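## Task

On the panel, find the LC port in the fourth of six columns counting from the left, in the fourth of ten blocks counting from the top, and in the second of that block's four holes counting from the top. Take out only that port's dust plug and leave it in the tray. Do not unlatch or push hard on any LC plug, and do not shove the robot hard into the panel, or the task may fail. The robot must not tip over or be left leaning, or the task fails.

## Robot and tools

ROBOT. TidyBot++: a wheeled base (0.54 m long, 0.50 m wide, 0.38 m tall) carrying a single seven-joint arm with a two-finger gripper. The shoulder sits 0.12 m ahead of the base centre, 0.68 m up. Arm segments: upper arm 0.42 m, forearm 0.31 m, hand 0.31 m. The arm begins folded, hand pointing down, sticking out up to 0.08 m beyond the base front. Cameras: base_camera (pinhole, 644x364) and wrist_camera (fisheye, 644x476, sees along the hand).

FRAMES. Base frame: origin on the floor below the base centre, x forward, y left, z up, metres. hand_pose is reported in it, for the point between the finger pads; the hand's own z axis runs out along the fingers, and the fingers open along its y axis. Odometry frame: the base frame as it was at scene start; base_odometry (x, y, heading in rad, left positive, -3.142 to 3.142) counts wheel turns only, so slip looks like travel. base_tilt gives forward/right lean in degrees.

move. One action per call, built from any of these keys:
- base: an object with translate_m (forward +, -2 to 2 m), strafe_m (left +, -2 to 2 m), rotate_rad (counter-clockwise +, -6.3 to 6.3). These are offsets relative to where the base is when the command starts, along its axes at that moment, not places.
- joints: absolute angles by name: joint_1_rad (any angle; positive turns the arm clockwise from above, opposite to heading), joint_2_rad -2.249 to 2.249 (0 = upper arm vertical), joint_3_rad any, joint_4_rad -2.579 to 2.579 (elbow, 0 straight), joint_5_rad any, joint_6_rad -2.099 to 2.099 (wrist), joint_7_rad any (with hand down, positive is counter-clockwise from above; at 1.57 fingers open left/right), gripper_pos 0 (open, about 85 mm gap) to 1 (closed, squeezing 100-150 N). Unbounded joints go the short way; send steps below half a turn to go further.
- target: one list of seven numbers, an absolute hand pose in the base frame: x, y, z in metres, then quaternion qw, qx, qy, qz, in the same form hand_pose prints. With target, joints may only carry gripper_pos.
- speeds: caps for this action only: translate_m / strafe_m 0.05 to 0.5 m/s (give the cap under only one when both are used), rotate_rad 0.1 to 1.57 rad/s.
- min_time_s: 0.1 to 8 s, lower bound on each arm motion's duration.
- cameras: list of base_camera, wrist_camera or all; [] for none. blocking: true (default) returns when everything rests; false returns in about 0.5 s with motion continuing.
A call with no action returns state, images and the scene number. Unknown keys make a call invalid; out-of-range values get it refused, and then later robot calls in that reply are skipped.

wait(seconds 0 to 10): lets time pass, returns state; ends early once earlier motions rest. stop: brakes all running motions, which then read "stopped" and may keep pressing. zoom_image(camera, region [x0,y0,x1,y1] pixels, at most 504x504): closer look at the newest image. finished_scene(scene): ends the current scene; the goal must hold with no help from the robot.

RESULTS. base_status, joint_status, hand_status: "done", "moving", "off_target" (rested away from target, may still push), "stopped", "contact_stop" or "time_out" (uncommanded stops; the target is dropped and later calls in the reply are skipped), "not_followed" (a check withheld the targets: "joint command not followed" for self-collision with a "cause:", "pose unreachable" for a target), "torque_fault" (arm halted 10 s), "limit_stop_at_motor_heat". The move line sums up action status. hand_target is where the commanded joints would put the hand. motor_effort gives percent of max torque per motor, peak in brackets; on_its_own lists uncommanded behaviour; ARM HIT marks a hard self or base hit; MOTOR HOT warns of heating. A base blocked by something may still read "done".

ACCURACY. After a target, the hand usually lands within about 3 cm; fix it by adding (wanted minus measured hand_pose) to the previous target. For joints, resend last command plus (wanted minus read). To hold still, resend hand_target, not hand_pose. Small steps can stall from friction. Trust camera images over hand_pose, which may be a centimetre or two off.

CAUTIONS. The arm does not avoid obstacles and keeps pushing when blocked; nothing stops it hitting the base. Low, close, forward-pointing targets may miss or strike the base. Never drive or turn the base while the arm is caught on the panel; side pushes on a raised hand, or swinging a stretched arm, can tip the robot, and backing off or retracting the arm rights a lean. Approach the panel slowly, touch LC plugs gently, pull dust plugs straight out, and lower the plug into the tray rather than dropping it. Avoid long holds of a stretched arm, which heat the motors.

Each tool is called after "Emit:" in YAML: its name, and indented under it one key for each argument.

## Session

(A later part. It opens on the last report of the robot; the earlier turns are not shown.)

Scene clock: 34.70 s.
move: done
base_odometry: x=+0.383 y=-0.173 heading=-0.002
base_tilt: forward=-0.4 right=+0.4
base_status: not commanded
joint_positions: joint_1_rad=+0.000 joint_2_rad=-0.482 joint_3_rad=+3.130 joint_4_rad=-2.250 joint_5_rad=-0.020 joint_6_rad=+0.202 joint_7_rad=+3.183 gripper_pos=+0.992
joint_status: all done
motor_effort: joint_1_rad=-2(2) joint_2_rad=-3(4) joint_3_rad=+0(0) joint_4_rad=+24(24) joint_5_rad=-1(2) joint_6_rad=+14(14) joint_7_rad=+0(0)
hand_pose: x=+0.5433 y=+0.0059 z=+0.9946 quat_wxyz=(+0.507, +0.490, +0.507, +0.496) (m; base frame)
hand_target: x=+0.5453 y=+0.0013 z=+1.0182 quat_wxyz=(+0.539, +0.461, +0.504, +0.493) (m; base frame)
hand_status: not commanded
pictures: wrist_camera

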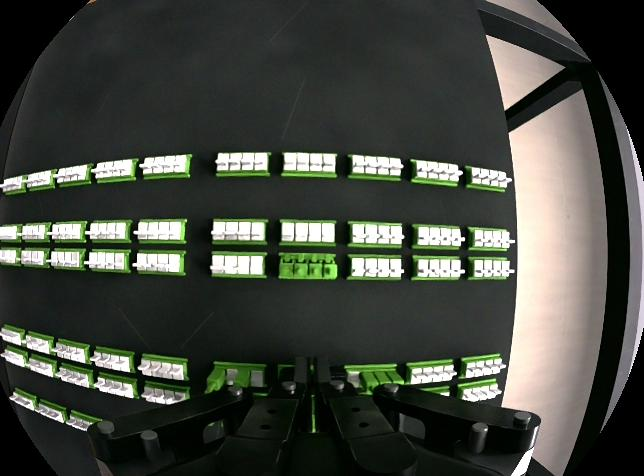

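Emit:
move:
  base: {"translate_m": -0.01}
  speeds: {"translate_m": 0.05}

Emit:
move:
  base: {"translate_m": -0.035}
  speeds: {"translate_m": 0.05}
  cameras: ["wrist_camera"]

Emit:
zoom_image:
  camera: "wrist_camera"
  region: [290, 335, 340, 385]

Emit:
zoom_image:
  camera: "wrist_camera"
  region: [220, 320, 420, 420]

Scene clock: 35.63 s.
move: done
base_odometry: x=+0.373 y=-0.173 heading=-0.001
base_tilt: forward=-0.4 right=+0.5
base_status: done
joint_positions: joint_1_rad=+0.000 joint_2_rad=-0.477 joint_3_rad=+3.130 joint_4_rad=-2.246 joint_5_rad=-0.020 joint_6_rad=+0.205 joint_7_rad=+3.183 gripper_pos=+0.992
joint_status: not commanded
motor_effort: joint_1_rad=-2(2) joint_2_rad=-4(7) joint_3_rad=+0(1) joint_4_rad=+18(23) joint_5_rad=-1(2) joint_6_rad=+10(13) joint_7_rad=+0(0)
hand_pose: x=+0.5452 y=+0.0059 z=+0.9956 quat_wxyz=(+0.507, +0.490, +0.506, +0.496) (m; base frame)
hand_target: x=+0.5453 y=+0.0013 z=+1.0182 quat_wxyz=(+0.539, +0.461, +0.504, +0.493) (m; base frame)
hand_status: not commanded
pictures: none

Scene clock: 36.83 s.
move: done
base_odometry: x=+0.338 y=-0.173 heading=-0.001
base_tilt: forward=-0.4 right=+0.4
base_status: done
joint_positions: joint_1_rad=+0.000 joint_2_rad=-0.477 joint_3_rad=+3.130 joint_4_rad=-2.246 joint_5_rad=-0.020 joint_6_rad=+0.205 joint_7_rad=+3.183 gripper_pos=+0.992
joint_status: not commanded
motor_effort: joint_1_rad=-1(2) joint_2_rad=-4(6) joint_3_rad=+1(1) joint_4_rad=+18(19) joint_5_rad=-1(2) joint_6_rad=+9(10) joint_7_rad=+0(0)
hand_pose: x=+0.5452 y=+0.0059 z=+0.9957 quat_wxyz=(+0.507, +0.490, +0.506, +0.496) (m; base frame)
hand_target: x=+0.5453 y=+0.0013 z=+1.0182 quat_wxyz=(+0.539, +0.461, +0.504, +0.493) (m; base frame)
hand_status: not commanded
pictures: wrist_camera

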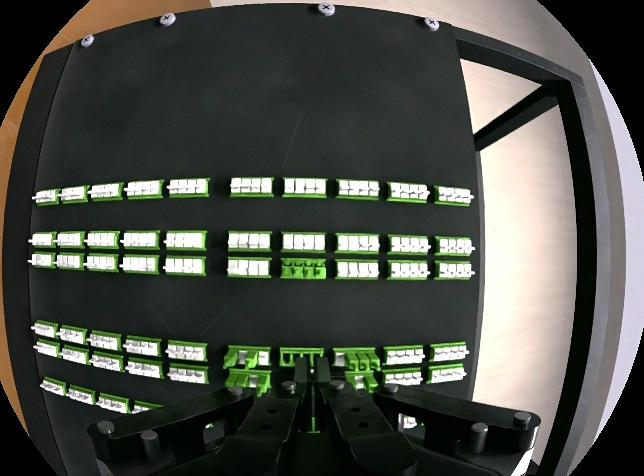

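Scaled by 10.080.

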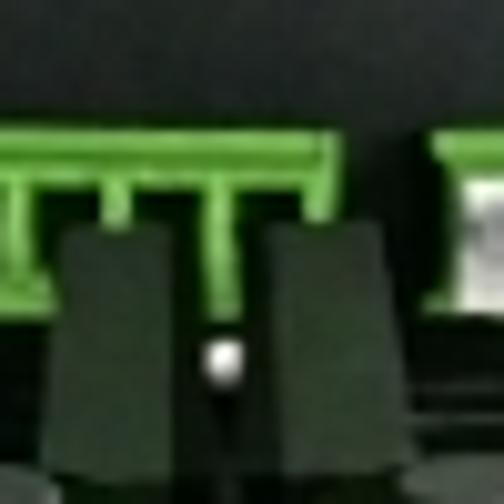

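Scaled by 2.520.

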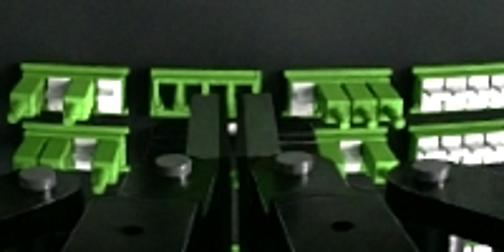

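Emit:
move:
  base: {"translate_m": -0.19}
  speeds: {"translate_m": 0.2}

Emit:
move:
  joints: {"joint_1_rad": 0.0, "joint_2_rad": 0.054, "joint_3_rad": 3.1416, "joint_4_rad": -1.386, "joint_5_rad": 0.0, "joint_6_rad": -1.7, "joint_7_rad": 1.57}
  base: {"strafe_m": -0.3}
  speeds: {"strafe_m": 0.2}
  min_time_s: 3
  cameras: ["all"]

Emit:
zoom_image:
  camera: "wrist_camera"
  region: [295, 345, 330, 400]

Scene clock: 38.97 s.
move: done
base_odometry: x=+0.148 y=-0.173 heading=-0.001
base_tilt: forward=-0.4 right=+0.5
base_status: done
joint_positions: joint_1_rad=+0.000 joint_2_rad=-0.477 joint_3_rad=+3.130 joint_4_rad=-2.246 joint_5_rad=-0.020 joint_6_rad=+0.205 joint_7_rad=+3.183 gripper_pos=+0.992
joint_status: not commanded
motor_effort: joint_1_rad=-1(2) joint_2_rad=-4(6) joint_3_rad=+1(1) joint_4_rad=+18(19) joint_5_rad=-2(2) joint_6_rad=+9(10) joint_7_rad=+0(1)
hand_pose: x=+0.5452 y=+0.0059 z=+0.9956 quat_wxyz=(+0.507, +0.490, +0.506, +0.496) (m; base frame)
hand_target: x=+0.5453 y=+0.0013 z=+1.0182 quat_wxyz=(+0.539, +0.461, +0.504, +0.493) (m; base frame)
hand_status: not commanded
pictures: none

Scene clock: 42.70 s.
move: done
base_odometry: x=+0.147 y=-0.473 heading=-0.001
base_tilt: forward=-0.4 right=+0.5
base_status: done
joint_positions: joint_1_rad=+0.000 joint_2_rad=+0.029 joint_3_rad=+3.134 joint_4_rad=-1.413 joint_5_rad=-0.020 joint_6_rad=-1.643 joint_7_rad=+1.631 gripper_pos=+0.992
joint_status: all done
motor_effort: joint_1_rad=-2(3) joint_2_rad=-15(16) joint_3_rad=+0(3) joint_4_rad=+15(20) joint_5_rad=-1(3) joint_6_rad=+1(11) joint_7_rad=+0(1)
hand_pose: x=+0.4603 y=+0.0102 z=+0.8321 quat_wxyz=(-0.009, +0.999, +0.035, +0.028) (m; base frame)
hand_target: x=+0.4539 y=+0.0014 z=+0.8317 quat_wxyz=(+0.000, +1.000, +0.000, +0.001) (m; base frame)
hand_status: not commanded
pictures: base_camera, wrist_camera

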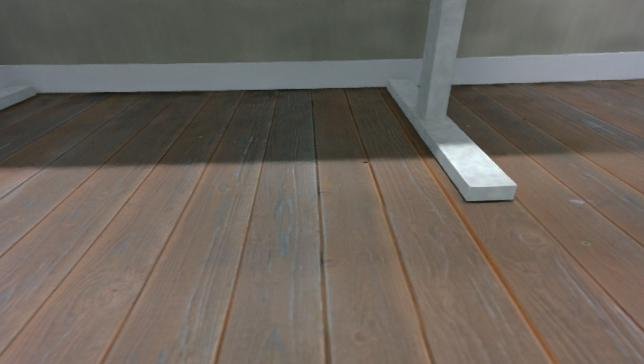

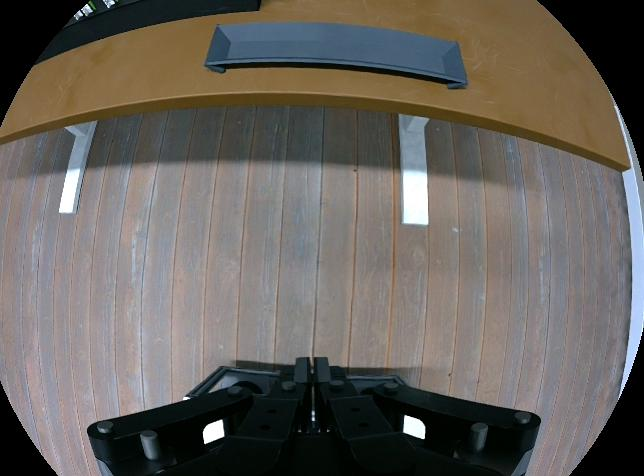

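Scaled by 9.164.

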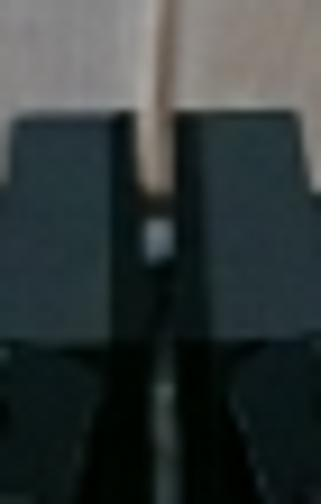

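Emit:
move:
  base: {"translate_m": 0.28}
  speeds: {"translate_m": 0.15}
  cameras: ["all"]

Scene clock: 45.77 s.
move: done
base_odometry: x=+0.427 y=-0.474 heading=-0.002
base_tilt: forward=-0.4 right=+0.5
base_status: done
joint_positions: joint_1_rad=+0.000 joint_2_rad=+0.040 joint_3_rad=+3.134 joint_4_rad=-1.412 joint_5_rad=-0.020 joint_6_rad=-1.650 joint_7_rad=+1.630 gripper_pos=+0.992
joint_status: not commanded
motor_effort: joint_1_rad=-1(2) joint_2_rad=-15(18) joint_3_rad=+0(1) joint_4_rad=+15(15) joint_5_rad=-1(2) joint_6_rad=+1(2) joint_7_rad=+0(1)
hand_pose: x=+0.4602 y=+0.0102 z=+0.8288 quat_wxyz=(-0.010, +0.999, +0.034, +0.020) (m; base frame)
hand_target: x=+0.4539 y=+0.0014 z=+0.8317 quat_wxyz=(+0.000, +1.000, +0.000, +0.001) (m; base frame)
hand_status: not commanded
pictures: base_camera, wrist_camera

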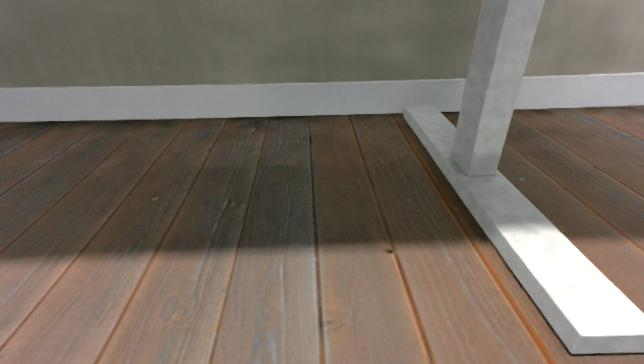

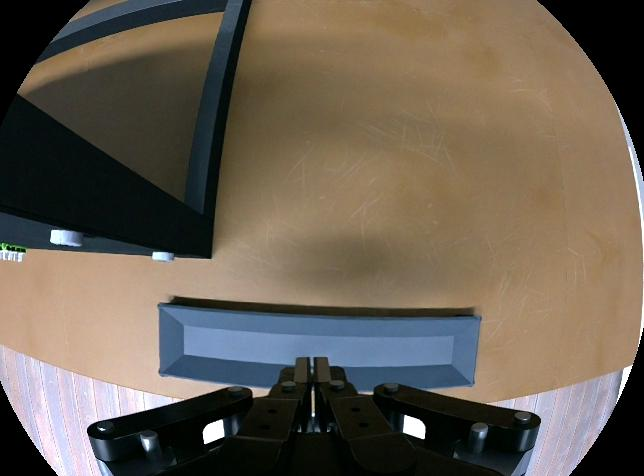

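Emit:
move:
  base: {"translate_m": 0.012}
  speeds: {"translate_m": 0.05}
  joints: {"joint_4_rad": -1.62, "joint_6_rad": -1.45}
  min_time_s: 2
  cameras: ["wrist_camera"]

Emit:
zoom_image:
  camera: "wrist_camera"
  region: [230, 280, 400, 420]

Scene clock: 48.43 s.
move: done
base_odometry: x=+0.439 y=-0.474 heading=-0.002
base_tilt: forward=-0.4 right=+0.4
base_status: done
joint_positions: joint_1_rad=+0.000 joint_2_rad=+0.043 joint_3_rad=+3.134 joint_4_rad=-1.585 joint_5_rad=-0.020 joint_6_rad=-1.507 joint_7_rad=+1.630 gripper_pos=+0.992
joint_status: all done
motor_effort: joint_1_rad=-2(2) joint_2_rad=-15(18) joint_3_rad=+0(1) joint_4_rad=+14(16) joint_5_rad=-1(2) joint_6_rad=+0(2) joint_7_rad=+0(1)
hand_pose: x=+0.4528 y=+0.0102 z=+0.7732 quat_wxyz=(-0.010, +0.999, +0.033, +0.004) (m; base frame)
hand_target: x=+0.4599 y=+0.0014 z=+0.7583 quat_wxyz=(+0.000, +1.000, +0.000, +0.009) (m; base frame)
hand_status: not commanded
pictures: wrist_camera

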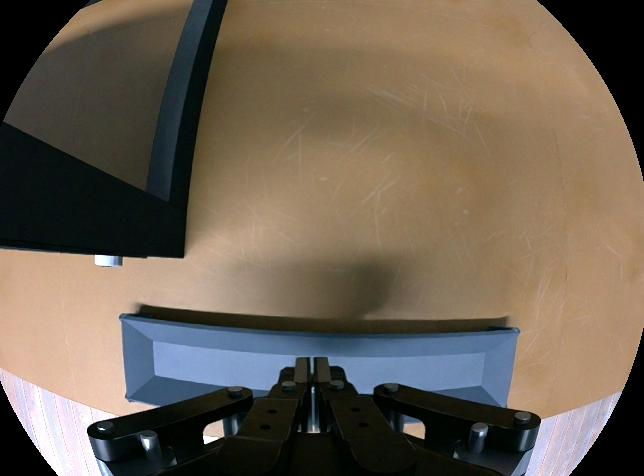

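Scaled by 2.965.

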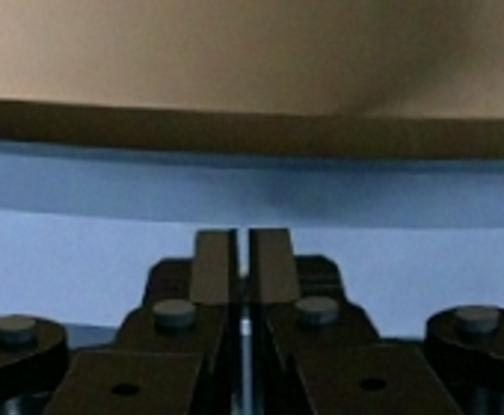

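Emit:
move:
  joints: {"joint_4_rad": -1.68, "joint_6_rad": -1.39}
  min_time_s: 1.2

Emit:
move:
  joints: {"gripper_pos": 0.85}
  cameras: ["wrist_camera"]

Emit:
zoom_image:
  camera: "wrist_camera"
  region: [270, 330, 360, 420]

Scene clock: 50.07 s.
move: done
base_odometry: x=+0.439 y=-0.474 heading=-0.002
base_tilt: forward=-0.4 right=+0.4
base_status: not commanded
joint_positions: joint_1_rad=+0.000 joint_2_rad=+0.043 joint_3_rad=+3.134 joint_4_rad=-1.643 joint_5_rad=-0.020 joint_6_rad=-1.447 joint_7_rad=+1.630 gripper_pos=+0.992
joint_status: all done
motor_effort: joint_1_rad=-2(2) joint_2_rad=-15(16) joint_3_rad=+0(1) joint_4_rad=+14(16) joint_5_rad=-1(2) joint_6_rad=+1(1) joint_7_rad=+0(1)
hand_pose: x=+0.4518 y=+0.0101 z=+0.7548 quat_wxyz=(-0.010, +0.999, +0.032, +0.005) (m; base frame)
hand_target: x=+0.4574 y=+0.0014 z=+0.7396 quat_wxyz=(+0.000, +1.000, +0.000, +0.009) (m; base frame)
hand_status: not commanded
pictures: none

Scene clock: 50.63 s.
move: done
base_odometry: x=+0.439 y=-0.474 heading=-0.002
base_tilt: forward=-0.4 right=+0.4
base_status: not commanded
joint_positions: joint_1_rad=+0.000 joint_2_rad=+0.043 joint_3_rad=+3.134 joint_4_rad=-1.643 joint_5_rad=-0.020 joint_6_rad=-1.446 joint_7_rad=+1.630 gripper_pos=+0.850
joint_status: all done
motor_effort: joint_1_rad=-1(2) joint_2_rad=-16(16) joint_3_rad=+0(1) joint_4_rad=+15(15) joint_5_rad=-1(1) joint_6_rad=+0(1) joint_7_rad=+1(1)
hand_pose: x=+0.4519 y=+0.0101 z=+0.7548 quat_wxyz=(-0.010, +0.999, +0.032, +0.005) (m; base frame)
hand_target: x=+0.4574 y=+0.0014 z=+0.7396 quat_wxyz=(+0.000, +1.000, +0.000, +0.009) (m; base frame)
hand_status: not commanded
pictures: wrist_camera

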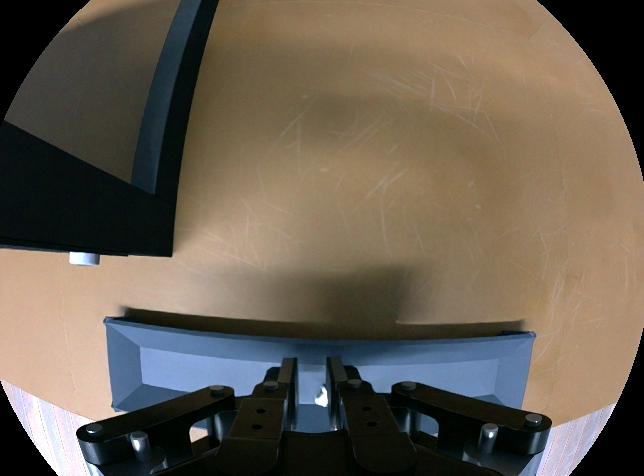

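Scaled by 5.600.

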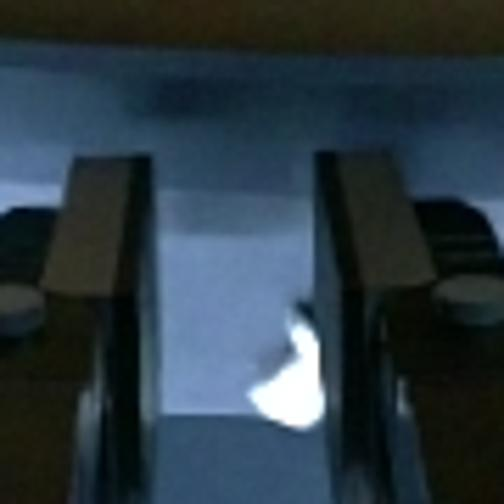

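Raise and back off, then verify.

Emit:
move:
  joints: {"joint_4_rad": -1.45, "joint_6_rad": -1.62}
  min_time_s: 2

Emit:
move:
  base: {"translate_m": -0.15}
  speeds: {"translate_m": 0.2}
  cameras: ["wrist_camera"]

Emit:
zoom_image:
  camera: "wrist_camera"
  region: [220, 80, 440, 260]

Scene clock: 53.17 s.
move: done
base_odometry: x=+0.439 y=-0.474 heading=-0.002
base_tilt: forward=-0.4 right=+0.5
base_status: not commanded
joint_positions: joint_1_rad=+0.000 joint_2_rad=+0.043 joint_3_rad=+3.134 joint_4_rad=-1.475 joint_5_rad=-0.020 joint_6_rad=-1.565 joint_7_rad=+1.630 gripper_pos=+0.850
joint_status: all done
motor_effort: joint_1_rad=-2(2) joint_2_rad=-16(16) joint_3_rad=+0(1) joint_4_rad=+15(16) joint_5_rad=-2(2) joint_6_rad=+1(2) joint_7_rad=+0(1)
hand_pose: x=+0.4689 y=+0.0103 z=+0.8081 quat_wxyz=(-0.010, +0.999, +0.034, +0.030) (m; base frame)
hand_target: x=+0.4608 y=+0.0014 z=+0.8117 quat_wxyz=(+0.000, +1.000, +0.000, +0.009) (m; base frame)
hand_status: not commanded
pictures: none

Scene clock: 54.73 s.
move: done
base_odometry: x=+0.289 y=-0.474 heading=-0.002
base_tilt: forward=-0.4 right=+0.4
base_status: done
joint_positions: joint_1_rad=+0.000 joint_2_rad=+0.046 joint_3_rad=+3.134 joint_4_rad=-1.474 joint_5_rad=-0.020 joint_6_rad=-1.572 joint_7_rad=+1.630 gripper_pos=+0.850
joint_status: not commanded
motor_effort: joint_1_rad=-2(2) joint_2_rad=-16(19) joint_3_rad=+0(1) joint_4_rad=+15(16) joint_5_rad=-2(2) joint_6_rad=+1(2) joint_7_rad=+0(1)
hand_pose: x=+0.4676 y=+0.0103 z=+0.8071 quat_wxyz=(-0.010, +0.999, +0.034, +0.025) (m; base frame)
hand_target: x=+0.4608 y=+0.0014 z=+0.8117 quat_wxyz=(+0.000, +1.000, +0.000, +0.009) (m; base frame)
hand_status: not commanded
pictures: wrist_camera

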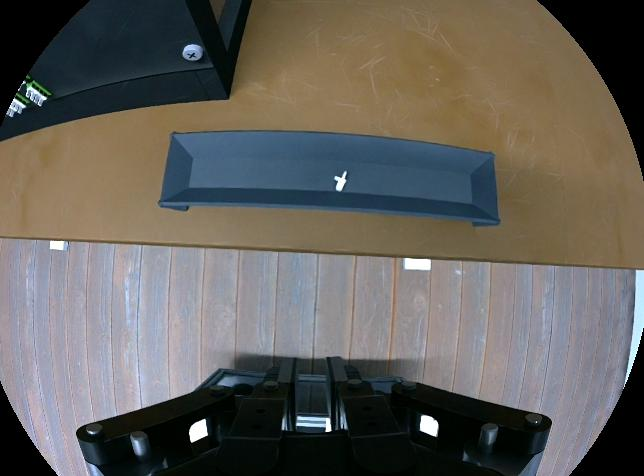

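Scaled by 2.291.

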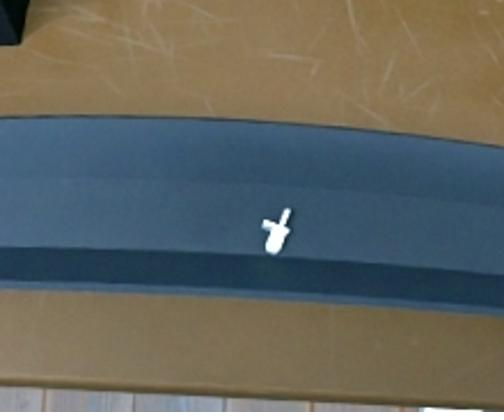

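Emit:
finished_scene:
  scene: 2

The scene is finished: the task was done.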